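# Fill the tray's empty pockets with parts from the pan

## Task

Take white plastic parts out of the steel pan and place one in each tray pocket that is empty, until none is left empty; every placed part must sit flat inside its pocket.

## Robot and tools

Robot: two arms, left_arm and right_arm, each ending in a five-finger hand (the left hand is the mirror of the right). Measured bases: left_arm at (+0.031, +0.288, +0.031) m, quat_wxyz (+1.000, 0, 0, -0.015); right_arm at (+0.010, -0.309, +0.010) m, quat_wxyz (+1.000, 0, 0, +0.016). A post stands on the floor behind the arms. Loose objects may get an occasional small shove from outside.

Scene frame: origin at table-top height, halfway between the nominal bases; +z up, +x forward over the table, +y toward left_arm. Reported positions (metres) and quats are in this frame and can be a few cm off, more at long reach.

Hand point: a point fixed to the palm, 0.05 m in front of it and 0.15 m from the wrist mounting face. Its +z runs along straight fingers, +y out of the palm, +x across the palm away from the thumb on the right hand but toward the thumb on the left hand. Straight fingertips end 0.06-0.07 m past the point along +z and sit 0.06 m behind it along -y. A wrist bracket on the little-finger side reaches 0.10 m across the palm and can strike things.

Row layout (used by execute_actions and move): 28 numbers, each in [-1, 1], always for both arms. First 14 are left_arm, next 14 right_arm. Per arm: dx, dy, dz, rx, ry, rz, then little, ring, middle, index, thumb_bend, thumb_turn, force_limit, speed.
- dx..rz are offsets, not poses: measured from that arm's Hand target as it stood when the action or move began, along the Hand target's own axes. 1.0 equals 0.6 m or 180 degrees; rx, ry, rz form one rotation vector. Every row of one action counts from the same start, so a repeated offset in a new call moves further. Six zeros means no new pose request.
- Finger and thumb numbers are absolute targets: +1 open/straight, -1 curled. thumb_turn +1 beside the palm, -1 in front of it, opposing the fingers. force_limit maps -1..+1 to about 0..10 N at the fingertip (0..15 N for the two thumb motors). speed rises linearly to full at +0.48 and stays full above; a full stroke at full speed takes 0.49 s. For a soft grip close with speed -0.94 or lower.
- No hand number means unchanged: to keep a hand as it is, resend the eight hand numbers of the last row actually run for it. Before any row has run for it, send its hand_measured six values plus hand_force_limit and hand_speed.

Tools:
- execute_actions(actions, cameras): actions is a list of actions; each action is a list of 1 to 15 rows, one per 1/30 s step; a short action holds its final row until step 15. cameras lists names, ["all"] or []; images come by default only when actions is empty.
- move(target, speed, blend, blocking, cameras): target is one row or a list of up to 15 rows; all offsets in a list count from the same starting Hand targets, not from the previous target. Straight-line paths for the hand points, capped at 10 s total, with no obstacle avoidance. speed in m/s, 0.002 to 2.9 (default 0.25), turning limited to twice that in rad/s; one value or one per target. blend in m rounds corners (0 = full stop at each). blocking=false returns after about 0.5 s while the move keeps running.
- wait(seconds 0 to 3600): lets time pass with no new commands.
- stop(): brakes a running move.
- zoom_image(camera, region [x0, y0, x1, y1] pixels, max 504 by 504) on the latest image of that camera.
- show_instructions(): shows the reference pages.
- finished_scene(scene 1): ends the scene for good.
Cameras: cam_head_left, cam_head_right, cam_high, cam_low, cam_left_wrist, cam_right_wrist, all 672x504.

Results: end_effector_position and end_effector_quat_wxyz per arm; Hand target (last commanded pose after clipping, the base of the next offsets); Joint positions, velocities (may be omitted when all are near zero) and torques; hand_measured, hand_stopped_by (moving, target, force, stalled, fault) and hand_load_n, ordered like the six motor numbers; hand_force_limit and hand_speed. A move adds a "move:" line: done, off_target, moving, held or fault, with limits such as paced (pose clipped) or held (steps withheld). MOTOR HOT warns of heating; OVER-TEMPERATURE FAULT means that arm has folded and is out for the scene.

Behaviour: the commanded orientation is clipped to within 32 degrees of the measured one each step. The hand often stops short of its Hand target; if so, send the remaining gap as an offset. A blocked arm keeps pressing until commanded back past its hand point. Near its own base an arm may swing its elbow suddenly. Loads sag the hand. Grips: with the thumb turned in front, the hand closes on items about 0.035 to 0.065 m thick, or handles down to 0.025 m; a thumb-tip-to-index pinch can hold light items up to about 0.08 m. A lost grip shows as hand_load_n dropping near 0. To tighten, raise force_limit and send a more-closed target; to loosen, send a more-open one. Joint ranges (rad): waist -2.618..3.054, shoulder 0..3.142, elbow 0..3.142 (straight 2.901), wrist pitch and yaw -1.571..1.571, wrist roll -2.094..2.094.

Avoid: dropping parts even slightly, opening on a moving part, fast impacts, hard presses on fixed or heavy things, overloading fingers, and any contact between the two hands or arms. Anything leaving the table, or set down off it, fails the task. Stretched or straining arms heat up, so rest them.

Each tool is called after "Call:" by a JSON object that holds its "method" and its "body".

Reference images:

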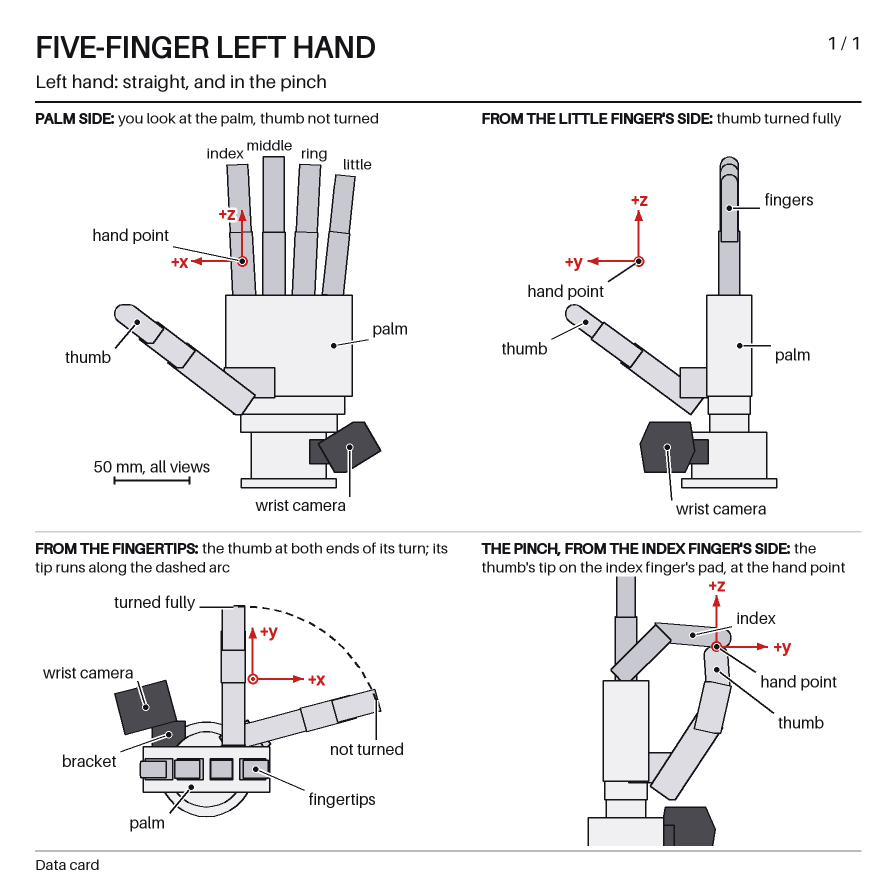

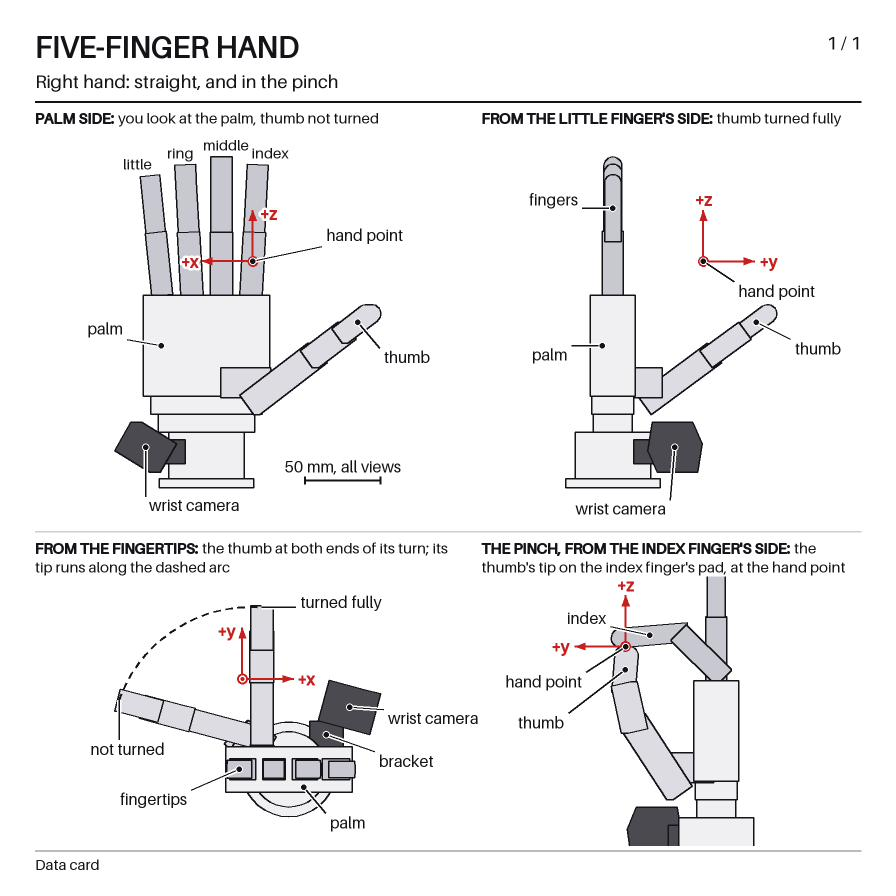

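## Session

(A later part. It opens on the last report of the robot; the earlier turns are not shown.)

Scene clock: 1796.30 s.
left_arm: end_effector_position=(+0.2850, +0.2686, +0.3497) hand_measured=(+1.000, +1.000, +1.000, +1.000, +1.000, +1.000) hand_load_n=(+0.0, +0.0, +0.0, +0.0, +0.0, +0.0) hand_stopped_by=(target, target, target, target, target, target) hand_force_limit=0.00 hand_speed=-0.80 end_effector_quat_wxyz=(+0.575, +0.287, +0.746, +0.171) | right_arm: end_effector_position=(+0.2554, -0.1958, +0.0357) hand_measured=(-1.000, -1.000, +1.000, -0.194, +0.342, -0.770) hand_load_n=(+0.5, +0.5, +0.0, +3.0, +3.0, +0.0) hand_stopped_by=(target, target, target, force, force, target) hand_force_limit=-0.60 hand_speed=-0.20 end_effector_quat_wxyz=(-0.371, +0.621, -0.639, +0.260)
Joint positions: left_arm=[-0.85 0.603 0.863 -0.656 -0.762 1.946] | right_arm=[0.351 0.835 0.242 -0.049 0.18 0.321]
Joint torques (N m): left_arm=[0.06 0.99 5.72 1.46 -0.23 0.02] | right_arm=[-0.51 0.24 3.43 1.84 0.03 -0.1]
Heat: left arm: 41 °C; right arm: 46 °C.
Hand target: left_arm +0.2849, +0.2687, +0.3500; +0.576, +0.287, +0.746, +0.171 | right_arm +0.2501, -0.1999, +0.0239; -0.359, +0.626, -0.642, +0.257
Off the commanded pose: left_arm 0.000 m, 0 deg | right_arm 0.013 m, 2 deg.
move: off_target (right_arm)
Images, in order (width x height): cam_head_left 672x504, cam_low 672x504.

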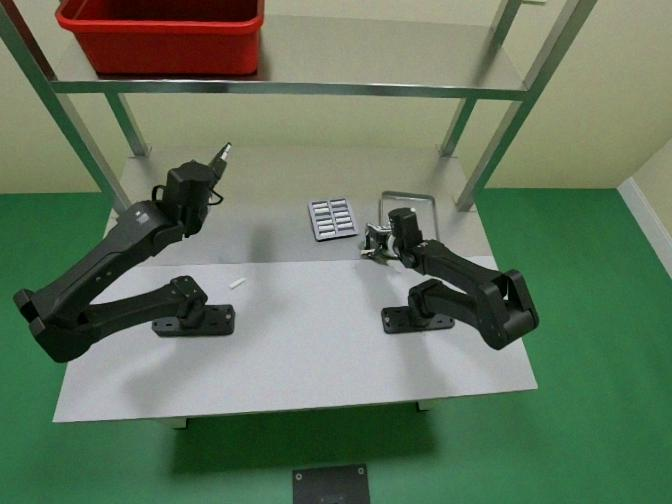

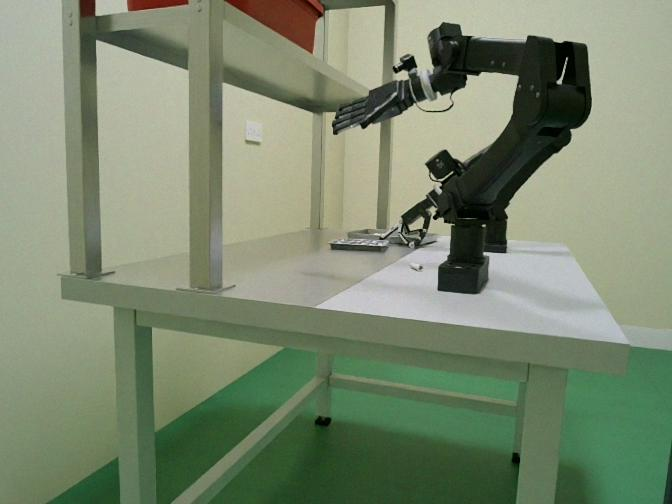

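Call:
{"method": "move", "body": {"target": [[0,0,0,0,0,0,1,1,1,1,1,1,0,-0.8,-0.0032,-0.0213,-0.0119,0,0,0,-1,-1,1,-0.33,0.17,-0.77,-0.6,-0.2],[0,0,0,0,0,0,1,1,1,1,1,1,0,-0.8,-0.0032,-0.0213,-0.0119,0,0,0,-1,-1,1,-0.1,0.41,-0.77,-0.6,-0.85],[0,0,0,0,0,0,1,1,1,1,1,1,0,-0.8,-0.0037,-0.0269,-0.0119,0,0,0,-1,-1,1,-0.1,0.41,-0.77,-0.6,-0.85]], "speed": 0.05, "cameras": ["cam_low","cam_head_left","cam_high","cam_right_wrist"]}}

Call:
{"method": "zoom_image", "body": {"camera": "cam_low", "region": [390, 215, 430, 255]}}

Call:
{"method": "zoom_image", "body": {"camera": "cam_head_left", "region": [350, 230, 390, 270]}}

Call:
{"method": "zoom_image", "body": {"camera": "cam_right_wrist", "region": [280, 150, 500, 400]}}

Call:
{"method": "zoom_image", "body": {"camera": "cam_high", "region": [375, 165, 435, 225]}}

Scene clock: 1821.53 s.
left_arm: end_effector_position=(+0.2850, +0.2686, +0.3497) hand_measured=(+1.000, +1.000, +1.000, +1.000, +1.000, +1.000) hand_load_n=(+0.0, +0.0, +0.0, +0.5, +0.0, +0.0) hand_stopped_by=(target, target, target, target, target, target) hand_force_limit=0.00 hand_speed=-0.80 end_effector_quat_wxyz=(+0.575, +0.287, +0.746, +0.171) | right_arm: end_effector_position=(+0.2560, -0.1982, +0.0411) hand_measured=(-1.000, -1.000, +1.000, -0.100, +0.410, -0.770) hand_load_n=(+0.0, +0.0, +0.0, +0.0, +0.0, +0.0) hand_stopped_by=(target, target, target, target, target, target) hand_force_limit=-0.60 hand_speed=-0.85 end_effector_quat_wxyz=(-0.365, +0.622, -0.642, +0.260)
Joint positions: left_arm=[-0.85 0.603 0.863 -0.656 -0.762 1.946] | right_arm=[0.341 0.83 0.273 -0.096 0.177 0.315]
Joint torques (N m): left_arm=[0.08 0.99 5.71 1.46 -0.23 0.01] | right_arm=[-0.58 -0.29 6.15 1.53 -0.02 -0.11]
Heat: left arm: 41 °C; right arm: 46 °C.
Hand target: left_arm +0.2849, +0.2687, +0.3500; +0.576, +0.287, +0.746, +0.171 | right_arm +0.2545, -0.1998, +0.0413; -0.359, +0.626, -0.642, +0.257
Off the commanded pose: left_arm 0.000 m, 0 deg | right_arm 0.002 m, 1 deg.
move: done
Images, in order (width x height): cam_head_left 672x504, cam_high 672x504, cam_low 672x504, cam_right_wrist 672x504.

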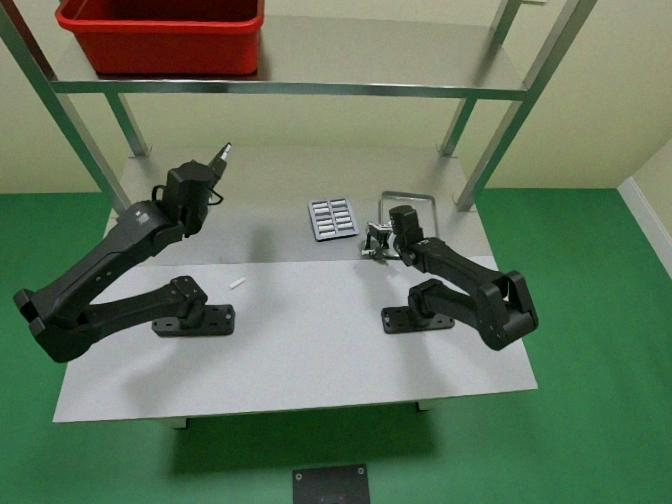

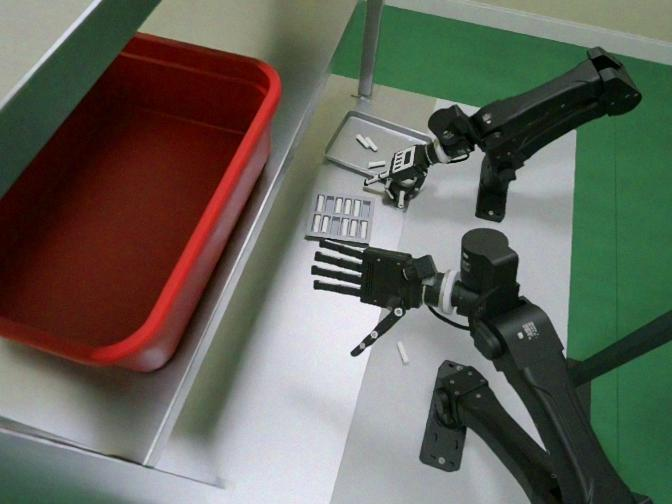

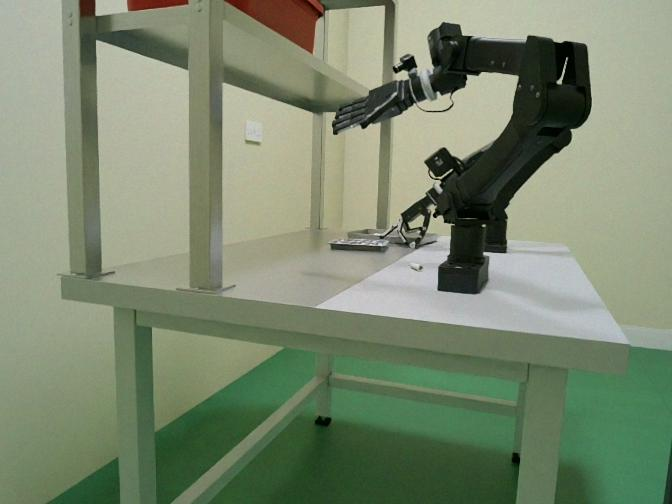

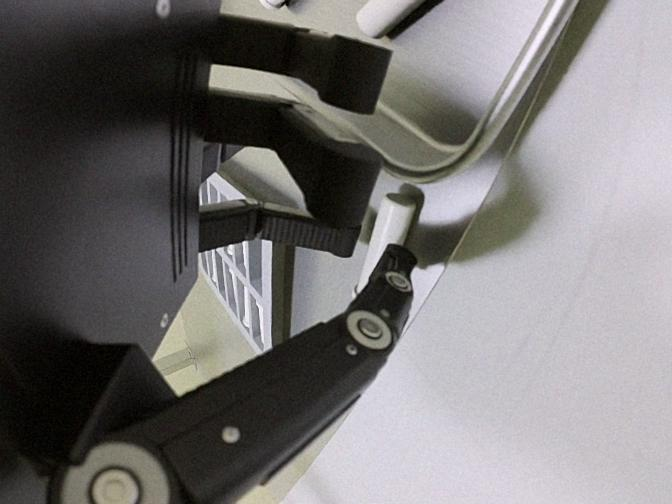

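Scaled by 12.600 from the camera's image (finer frame: 960x720).

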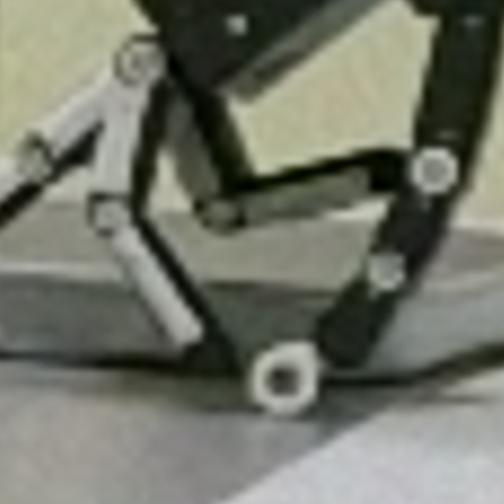

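Scaled by 12.600 from the camera's image (finer frame: 960x720).

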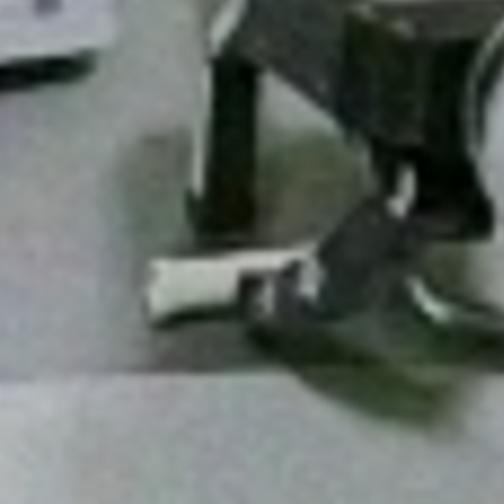

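Scaled by 2.016 from the camera's image (finer frame: 960x720).

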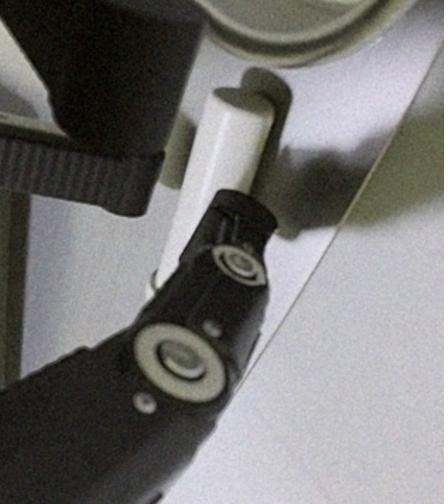

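Scaled by 8.400 from the camera's image (finer frame: 960x720).

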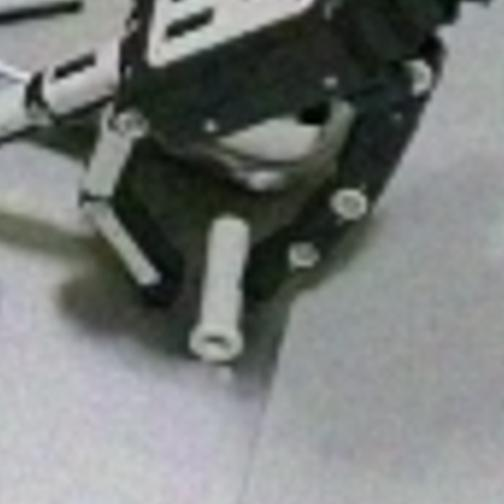

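Call:
{"method": "move", "body": {"target": [0,0,0,0,0,0,1,1,1,1,1,1,0,-0.8,0.0058,0.0215,0.0062,0,0,0,-1,-1,1,-0.1,0.41,-0.77,-0.6,-0.85], "speed": 0.04, "cameras": ["cam_low","cam_high","cam_right_wrist"]}}

Call:
{"method": "zoom_image", "body": {"camera": "cam_low", "region": [390, 215, 430, 255]}}

Call:
{"method": "zoom_image", "body": {"camera": "cam_high", "region": [375, 165, 435, 225]}}

Scene clock: 1837.30 s.
left_arm: end_effector_position=(+0.2850, +0.2686, +0.3497) hand_measured=(+1.000, +1.000, +1.000, +1.000, +1.000, +1.000) hand_load_n=(+0.0, +0.0, +0.0, +0.0, +0.0, +0.0) hand_stopped_by=(target, target, target, target, target, target) hand_force_limit=0.00 hand_speed=-0.80 end_effector_quat_wxyz=(+0.575, +0.287, +0.746, +0.171) | right_arm: end_effector_position=(+0.2542, -0.1988, +0.0367) hand_measured=(-1.000, -1.000, +1.000, -0.100, +0.410, -0.770) hand_load_n=(+0.0, +0.0, +0.0, -1.5, +0.0, +0.0) hand_stopped_by=(target, target, target, target, target, target) hand_force_limit=-0.60 hand_speed=-0.85 end_effector_quat_wxyz=(-0.365, +0.623, -0.642, +0.260)
Joint positions: left_arm=[-0.85 0.603 0.863 -0.656 -0.762 1.946] | right_arm=[0.341 0.828 0.255 -0.081 0.176 0.315]
Joint torques (N m): left_arm=[0.06 0.99 5.74 1.47 -0.23 0.02] | right_arm=[-0.58 -0.76 3.37 1.83 -0.02 -0.1]
Heat: left arm: 41 °C; right arm: 45 °C.
Hand target: left_arm +0.2849, +0.2687, +0.3500; +0.576, +0.287, +0.746, +0.171 | right_arm +0.2495, -0.2017, +0.0284; -0.359, +0.626, -0.642, +0.257
Off the commanded pose: left_arm 0.000 m, 0 deg | right_arm 0.010 m, 1 deg.
move: done
Images, in order (width x height): cam_high 672x504, cam_low 672x504, cam_right_wrist 672x504.

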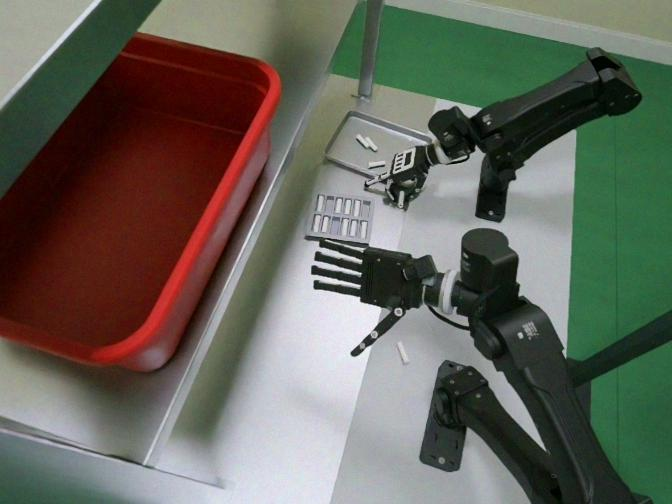

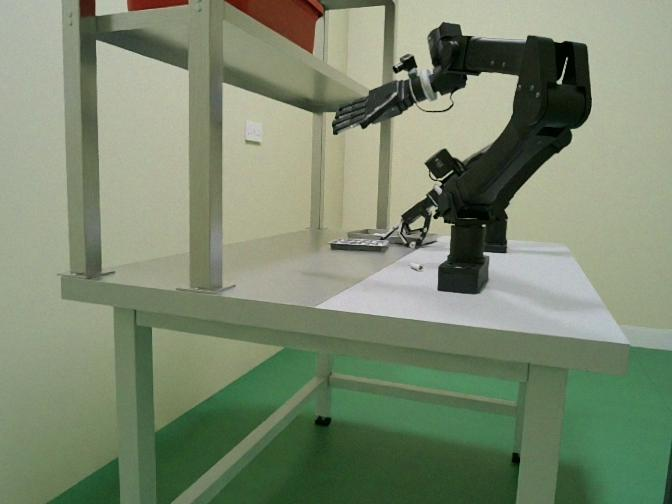

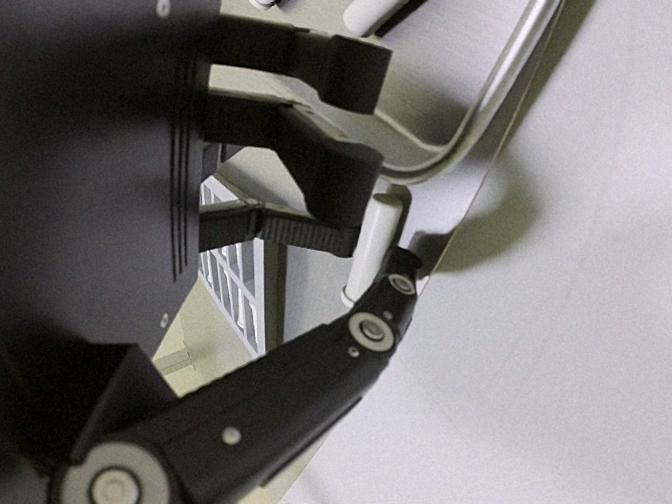

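Scaled by 12.600 from the camera's image (finer frame: 960x720).

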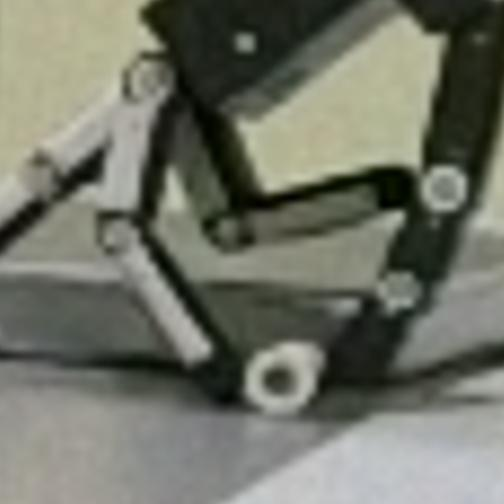

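Scaled by 8.400 from the camera's image (finer frame: 960x720).

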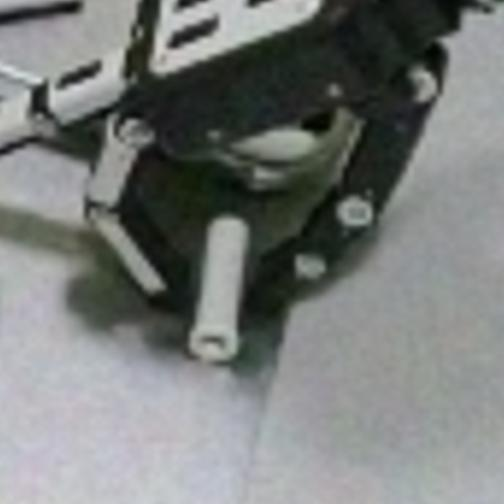

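Call:
{"method": "move", "body": {"target": [0,0,0,0,0,0,1,1,1,1,1,1,0,-0.8,-0.0048,-0.0188,-0.0078,0,0,0,-1,-1,1,-0.1,0.41,-0.77,-0.6,-0.85], "speed": 0.04, "cameras": ["cam_low","cam_high"]}}

Call:
{"method": "zoom_image", "body": {"camera": "cam_low", "region": [390, 215, 430, 255]}}

Scene clock: 1848.27 s.
left_arm: end_effector_position=(+0.2850, +0.2686, +0.3497) hand_measured=(+1.000, +1.000, +1.000, +1.000, +1.000, +1.000) hand_load_n=(+0.0, +0.0, +0.0, +0.0, +0.0, +0.0) hand_stopped_by=(target, target, target, target, target, target) hand_force_limit=0.00 hand_speed=-0.80 end_effector_quat_wxyz=(+0.575, +0.287, +0.746, +0.171) | right_arm: end_effector_position=(+0.2533, -0.1991, +0.0376) hand_measured=(-1.000, -1.000, +1.000, -0.100, +0.410, -0.770) hand_load_n=(+0.0, +0.0, +0.0, +0.0, +0.0, +0.0) hand_stopped_by=(target, target, target, target, target, target) hand_force_limit=-0.60 hand_speed=-0.85 end_effector_quat_wxyz=(-0.361, +0.625, -0.643, +0.258)
Joint positions: left_arm=[-0.85 0.603 0.863 -0.656 -0.762 1.946] | right_arm=[0.341 0.828 0.266 -0.101 0.176 0.315]
Joint torques (N m): left_arm=[0.06 0.99 5.74 1.46 -0.23 0.01] | right_arm=[-0.53 -1.03 6.15 1.49 -0.01 -0.1]
Heat: left arm: 41 °C; right arm: 46 °C.
Hand target: left_arm +0.2849, +0.2687, +0.3500; +0.576, +0.287, +0.746, +0.171 | right_arm +0.2527, -0.2004, +0.0405; -0.359, +0.626, -0.642, +0.257
Off the commanded pose: left_arm 0.000 m, 0 deg | right_arm 0.003 m, 0 deg.
move: done
Images, in order (width x height): cam_high 672x504, cam_low 672x504.

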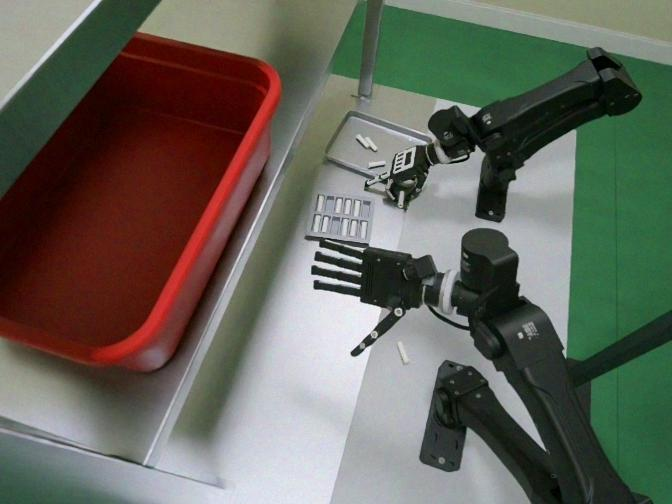

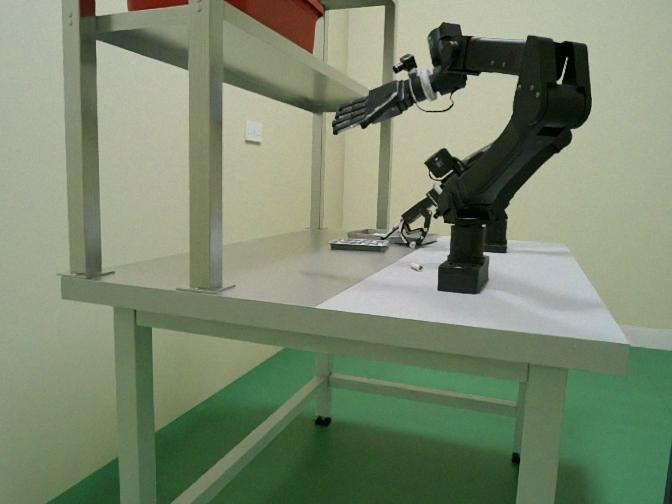

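Scaled by 12.600 from the camera's image (finer frame: 960x720).

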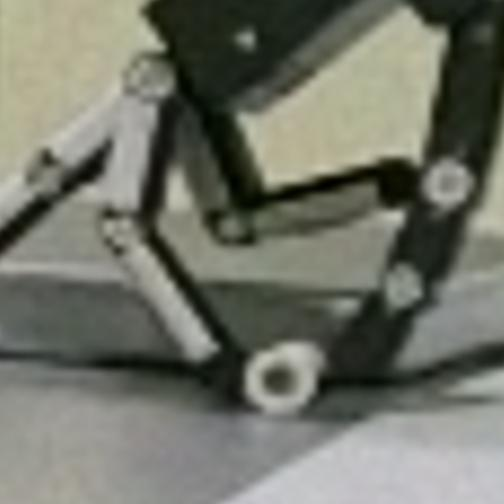

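Call:
{"method": "move", "body": {"target": [[0,0,0,0,0,0,1,1,1,1,1,1,0,-0.8,-0.0005,-0.0026,-0.002,0,0,0,-1,-1,1,-0.1,0.41,-0.77,-0.6,-0.85],[0,0,0,0,0,0,1,1,1,1,1,1,0,-0.8,-0.0005,-0.0026,-0.002,0,0,0,-1,-1,1,-0.33,0.17,-0.77,-0.6,-0.93]], "speed": 0.04, "cameras": ["cam_low","cam_high"]}}

Call:
{"method": "zoom_image", "body": {"camera": "cam_low", "region": [390, 215, 430, 255]}}

Scene clock: 1857.40 s.
left_arm: end_effector_position=(+0.2850, +0.2686, +0.3497) hand_measured=(+1.000, +1.000, +1.000, +1.000, +1.000, +1.000) hand_load_n=(+0.0, +0.0, +0.0, -0.5, +0.0, +0.0) hand_stopped_by=(target, target, target, target, target, target) hand_force_limit=0.00 hand_speed=-0.80 end_effector_quat_wxyz=(+0.575, +0.287, +0.746, +0.171) | right_arm: end_effector_position=(+0.2538, -0.1989, +0.0405) hand_measured=(-1.000, -1.000, +1.000, -0.244, +0.170, -0.770) hand_load_n=(+0.0, +0.0, +0.0, +0.0, +0.0, +0.0) hand_stopped_by=(target, target, target, force, target, target) hand_force_limit=-0.60 hand_speed=-0.93 end_effector_quat_wxyz=(-0.362, +0.624, -0.642, +0.258)
Joint positions: left_arm=[-0.85 0.603 0.863 -0.656 -0.762 1.946] | right_arm=[0.341 0.824 0.275 -0.113 0.176 0.315]
Joint torques (N m): left_arm=[0.08 0.98 5.72 1.46 -0.23 0.02] | right_arm=[-0.53 -1.01 6.06 1.49 -0.01 -0.1]
Heat: left arm: 41 °C; right arm: 45 °C.
Hand target: left_arm +0.2849, +0.2687, +0.3500; +0.576, +0.287, +0.746, +0.171 | right_arm +0.2528, -0.2004, +0.0425; -0.359, +0.626, -0.642, +0.257
Off the commanded pose: left_arm 0.000 m, 0 deg | right_arm 0.003 m, 0 deg.
move: done
Images, in order (width x height): cam_high 672x504, cam_low 672x504.

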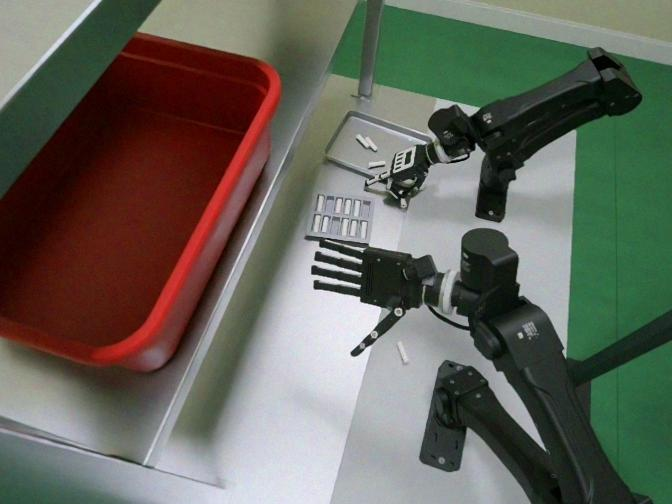

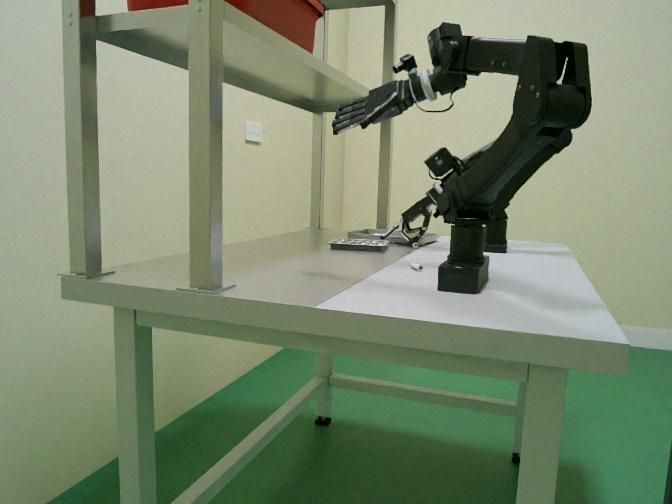

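Scaled by 12.600 from the camera's image (finer frame: 960x720).

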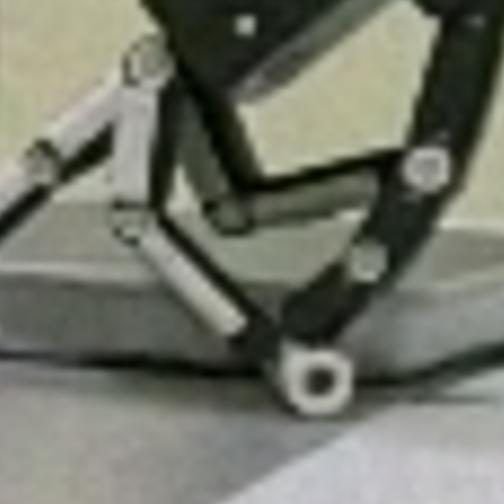

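Call:
{"method": "move", "body": {"target": [[0,0,0,0,0,0,1,1,1,1,1,1,0,-0.8,-0.0028,-0.0156,-0.0122,0,0,0,-1,-1,1,-0.33,0.17,-0.77,-0.6,-0.93],[0,0,0,0,0,0,1,1,1,1,1,1,0,-0.8,-0.001,-0.0043,-0.027,0.0222,0,0,-1,-1,1,-0.1,0.41,-0.77,-0.6,-0.6],[0,0,0,0,0,0,1,1,1,1,1,1,0,-0.8,0.0052,0.03,-0.0002,0.0222,0,0,-1,-1,1,-0.1,0.41,-0.77,-0.6,-0.6]], "speed": 0.05, "cameras": ["cam_low","cam_high"]}}

Call:
{"method": "zoom_image", "body": {"camera": "cam_low", "region": [390, 215, 430, 255]}}

Call:
{"method": "zoom_image", "body": {"camera": "cam_high", "region": [375, 165, 435, 225]}}

Scene clock: 1883.20 s.
left_arm: end_effector_position=(+0.2850, +0.2686, +0.3497) hand_measured=(+1.000, +1.000, +1.000, +1.000, +1.000, +1.000) hand_load_n=(+0.0, +0.0, -0.5, +0.0, +0.0, +0.0) hand_stopped_by=(target, target, target, target, target, target) hand_force_limit=0.00 hand_speed=-0.80 end_effector_quat_wxyz=(+0.575, +0.287, +0.746, +0.171) | right_arm: end_effector_position=(+0.2450, -0.2018, +0.0366) hand_measured=(-1.000, -1.000, +1.000, -0.100, +0.410, -0.770) hand_load_n=(+0.0, +0.0, +0.0, +0.0, +0.0, +0.0) hand_stopped_by=(target, target, target, target, target, target) hand_force_limit=-0.60 hand_speed=-0.60 end_effector_quat_wxyz=(-0.385, +0.611, -0.631, +0.282)
Joint positions: left_arm=[-0.85 0.603 0.863 -0.656 -0.762 1.946] | right_arm=[0.387 0.676 0.174 -0.091 0.235 0.325]
Joint torques (N m): left_arm=[0.08 0.98 5.74 1.46 -0.23 0.02] | right_arm=[0.58 0.92 3.71 1.94 0.1 0.05]
Heat: left arm: 41 °C; right arm: 44 °C.
Hand target: left_arm +0.2849, +0.2687, +0.3500; +0.576, +0.287, +0.746, +0.171 | right_arm +0.2416, -0.2020, +0.0281; -0.380, +0.613, -0.633, +0.280
Off the commanded pose: left_arm 0.000 m, 0 deg | right_arm 0.009 m, 1 deg.
move: done; target 2's new numbers were sent with right_arm's hand 0.016 m and 2 deg from that target
Images, in order (width x height): cam_high 672x504, cam_low 672x504.

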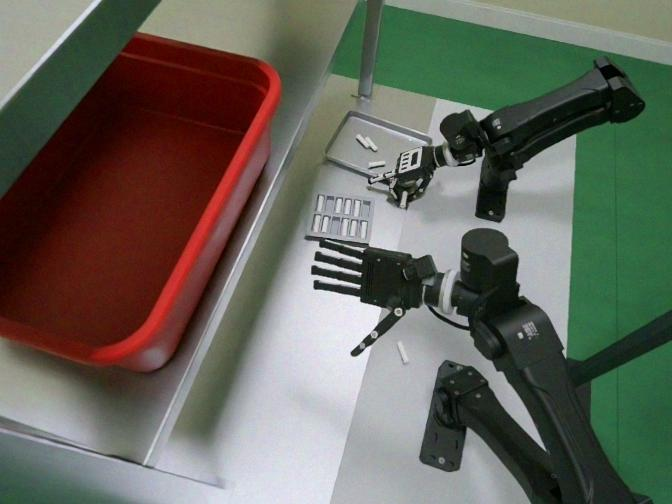

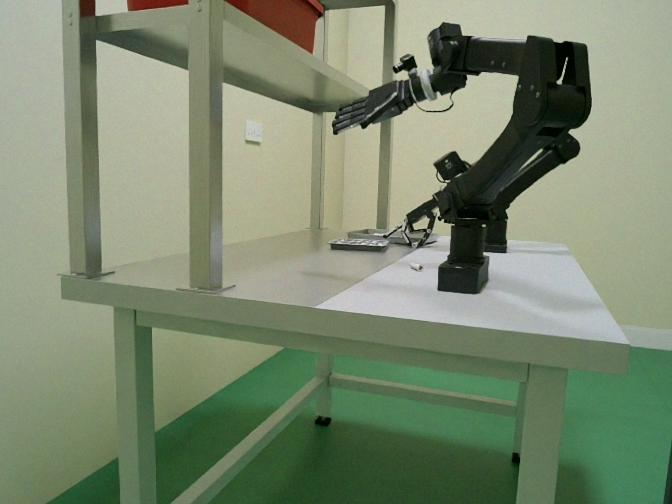

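Scaled by 12.600 from the camera's image (finer frame: 960x720).

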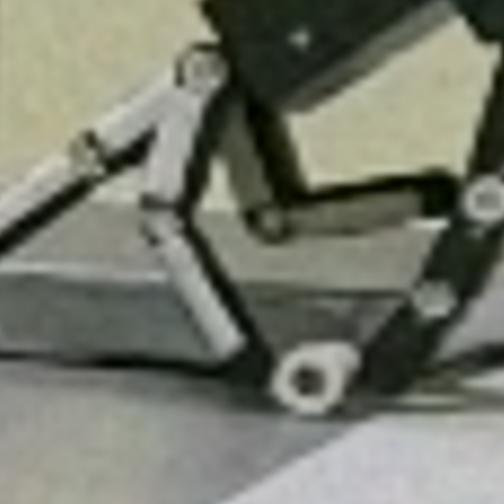

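Scaled by 8.400 from the camera's image (finer frame: 960x720).

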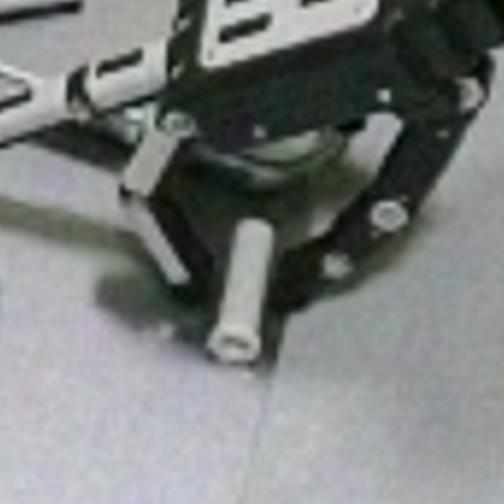

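Call:
{"method": "move", "body": {"target": [0,0,0,0,0,0,1,1,1,1,1,1,0,-0.8,0,0,0,0,0,0,-1,-1,1,-0.33,0.17,-0.77,-0.5,-0.93], "speed": 0.04, "cameras": ["cam_low","cam_high"]}}

Call:
{"method": "zoom_image", "body": {"camera": "cam_low", "region": [390, 215, 430, 255]}}

Scene clock: 1888.87 s.
left_arm: end_effector_position=(+0.2850, +0.2686, +0.3497) hand_measured=(+1.000, +1.000, +1.000, +1.000, +1.000, +1.000) hand_load_n=(+0.0, -0.5, +0.0, +0.0, +0.0, +0.0) hand_stopped_by=(target, target, target, target, target, target) hand_force_limit=0.00 hand_speed=-0.80 end_effector_quat_wxyz=(+0.575, +0.287, +0.746, +0.171) | right_arm: end_effector_position=(+0.2452, -0.2017, +0.0369) hand_measured=(-1.000, -1.000, +1.000, -0.216, +0.346, -0.770) hand_load_n=(+0.0, +0.0, +0.0, +4.5, +3.5, -0.5) hand_stopped_by=(target, target, target, force, force, target) hand_force_limit=-0.50 hand_speed=-0.93 end_effector_quat_wxyz=(-0.386, +0.611, -0.631, +0.282)
Joint positions: left_arm=[-0.85 0.603 0.863 -0.656 -0.762 1.946] | right_arm=[0.387 0.676 0.174 -0.09 0.235 0.325]
Joint torques (N m): left_arm=[0.09 1.01 5.72 1.46 -0.23 0.02] | right_arm=[0.59 0.95 3.7 1.95 0.1 0.04]
Heat: left arm: 41 °C; right arm: 44 °C.
Hand target: left_arm +0.2849, +0.2687, +0.3500; +0.576, +0.287, +0.746, +0.171 | right_arm +0.2416, -0.2020, +0.0280; -0.380, +0.613, -0.633, +0.280
Off the commanded pose: left_arm 0.000 m, 0 deg | right_arm 0.010 m, 1 deg.
move: done
Images, in order (width x height): cam_high 672x504, cam_low 672x504.

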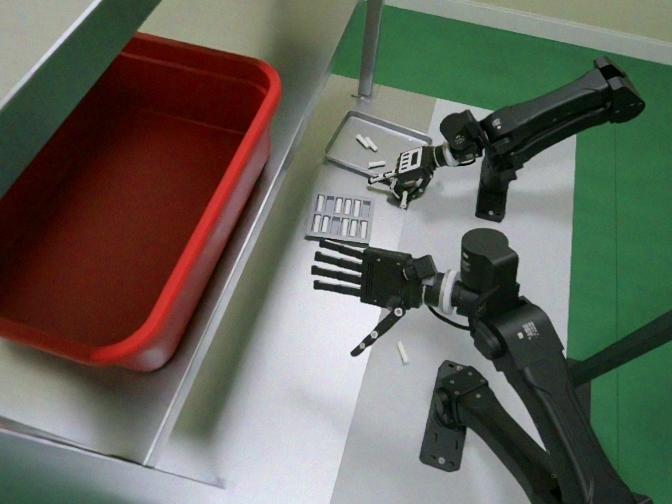

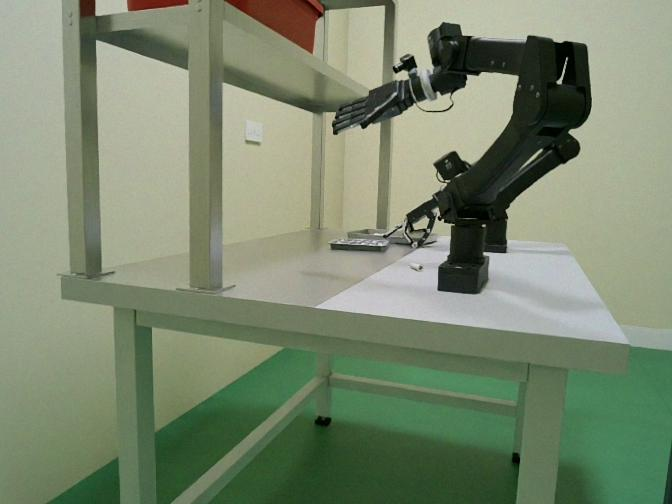

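Scaled by 12.600 from the camera's image (finer frame: 960x720).

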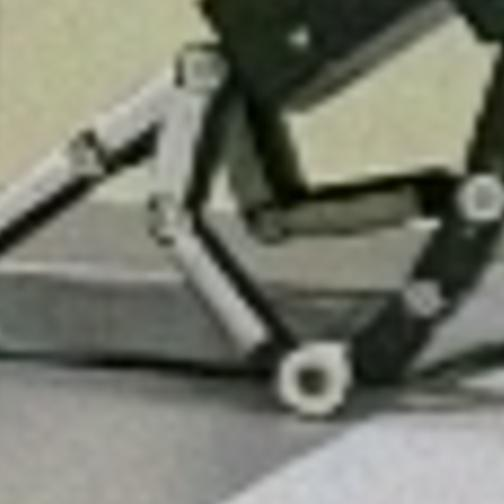

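Call:
{"method": "move", "body": {"target": [[0,0,0,0,0,0,1,1,1,1,1,1,0,-0.8,-0.0138,-0.082,-0.0553,0,0,0,-1,-1,1,-0.33,0.17,-0.77,-0.5,-0.93],[0,0,0,0,0,0,1,1,1,1,1,1,0,-0.8,-0.1142,-0.1627,0.0682,-0.0027,-0.0159,-0.0108,-1,-1,1,-0.33,0.17,-0.77,-0.5,-0.93],[0,0,0,0,0,0,1,1,1,1,1,1,0,-0.8,-0.1103,-0.1393,0.0838,-0.0027,-0.0159,-0.0108,-1,-1,1,-0.33,0.17,-0.77,-0.5,-0.93]], "speed": [0.05,0.1,0.1], "blend": 0.01, "cameras": ["cam_head_left","cam_low","cam_high","cam_right_wrist"]}}

Call:
{"method": "zoom_image", "body": {"camera": "cam_low", "region": [360, 200, 410, 255]}}

Call:
{"method": "zoom_image", "body": {"camera": "cam_high", "region": [340, 165, 400, 225]}}

Call:
{"method": "zoom_image", "body": {"camera": "cam_head_left", "region": [310, 190, 370, 250]}}

Call:
{"method": "zoom_image", "body": {"camera": "cam_right_wrist", "region": [280, 120, 500, 370]}}

Scene clock: 1918.97 s.
left_arm: end_effector_position=(+0.2850, +0.2686, +0.3497) hand_measured=(+1.000, +1.000, +1.000, +1.000, +1.000, +1.000) hand_load_n=(+0.0, +0.0, +0.0, -0.5, +0.0, +0.0) hand_stopped_by=(target, target, target, target, target, target) hand_force_limit=0.00 hand_speed=-0.80 end_effector_quat_wxyz=(+0.575, +0.287, +0.746, +0.171) | right_arm: end_effector_position=(+0.3317, -0.1391, +0.0893) hand_measured=(-1.000, -1.000, +1.000, -0.216, +0.346, -0.770) hand_load_n=(+0.0, +0.0, +0.0, +4.5, +3.5, -0.5) hand_stopped_by=(target, target, target, force, force, target) hand_force_limit=-0.50 hand_speed=-0.93 end_effector_quat_wxyz=(-0.397, +0.626, -0.613, +0.273)
Joint positions: left_arm=[-0.85 0.603 0.863 -0.656 -0.762 1.946] | right_arm=[0.45 1.218 0.584 0.048 0.242 0.33]
Joint torques (N m): left_arm=[0.06 1.01 5.74 1.47 -0.23 0.02] | right_arm=[0.57 -2.41 3.74 1.95 0.06 -0.01]
Heat: left arm: 41 °C; right arm: 45 °C.
Hand target: left_arm +0.2849, +0.2687, +0.3500; +0.576, +0.287, +0.746, +0.171 | right_arm +0.3274, -0.1384, +0.0780; -0.389, +0.633, -0.614, +0.268
Off the commanded pose: left_arm 0.000 m, 0 deg | right_arm 0.012 m, 1 deg.
move: off_target (right_arm); blend cut to 0.0085 m at target 2
Images, in order (width x height): cam_head_left 672x504, cam_high 672x504, cam_low 672x504, cam_right_wrist 672x504.

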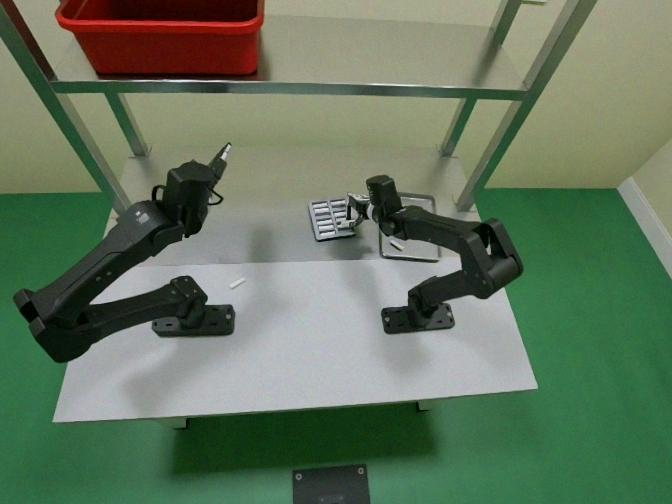

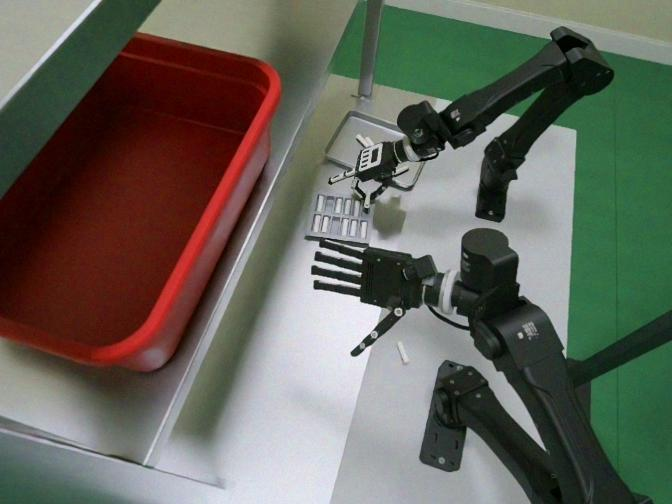

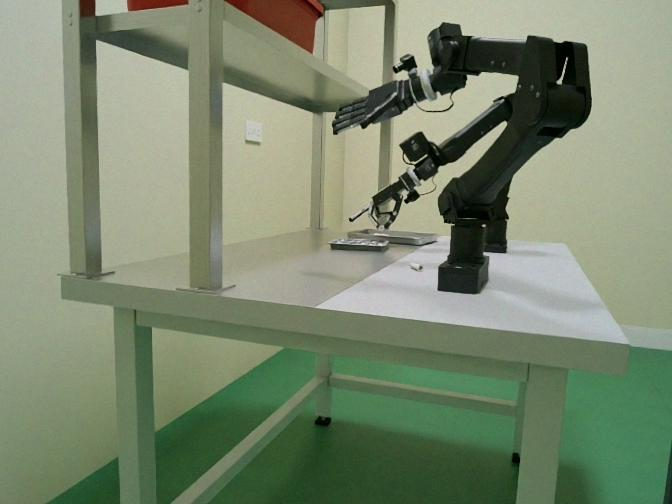

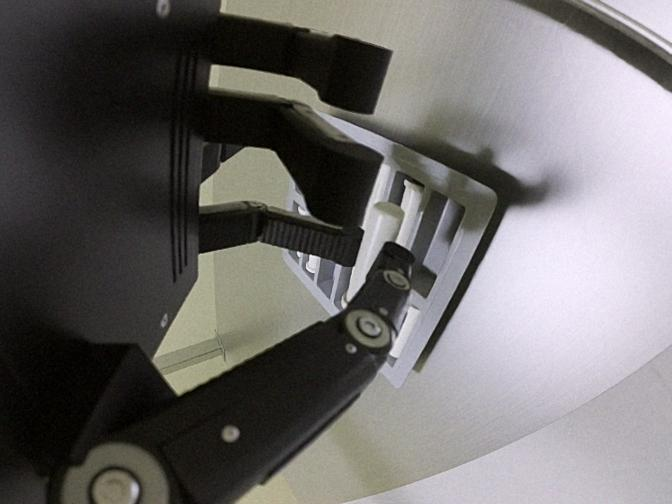

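Scaled by 9.164 from the camera's image (finer frame: 960x720).

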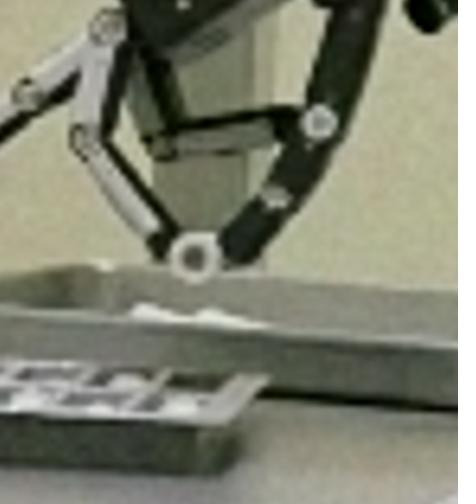

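Scaled by 8.400 from the camera's image (finer frame: 960x720).

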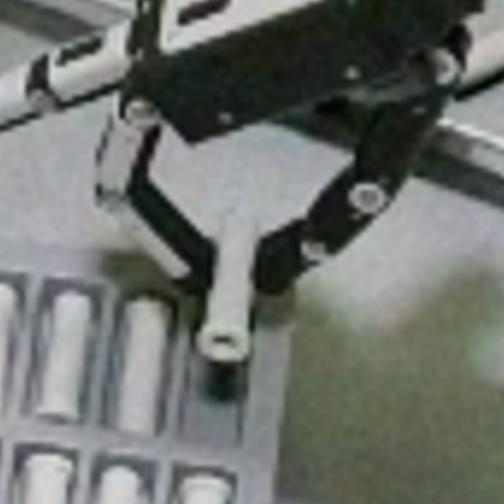

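Scaled by 8.400 from the camera's image (finer frame: 960x720).

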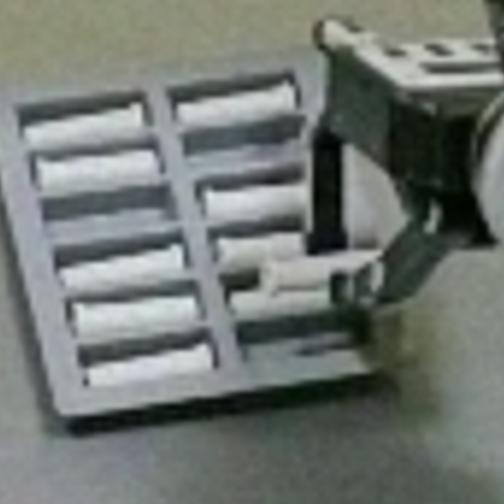

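Scaled by 2.016 from the camera's image (finer frame: 960x720).

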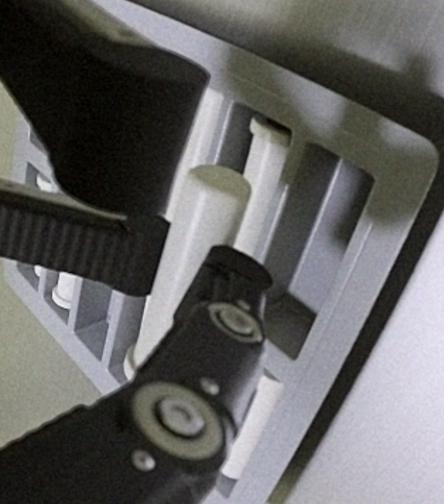

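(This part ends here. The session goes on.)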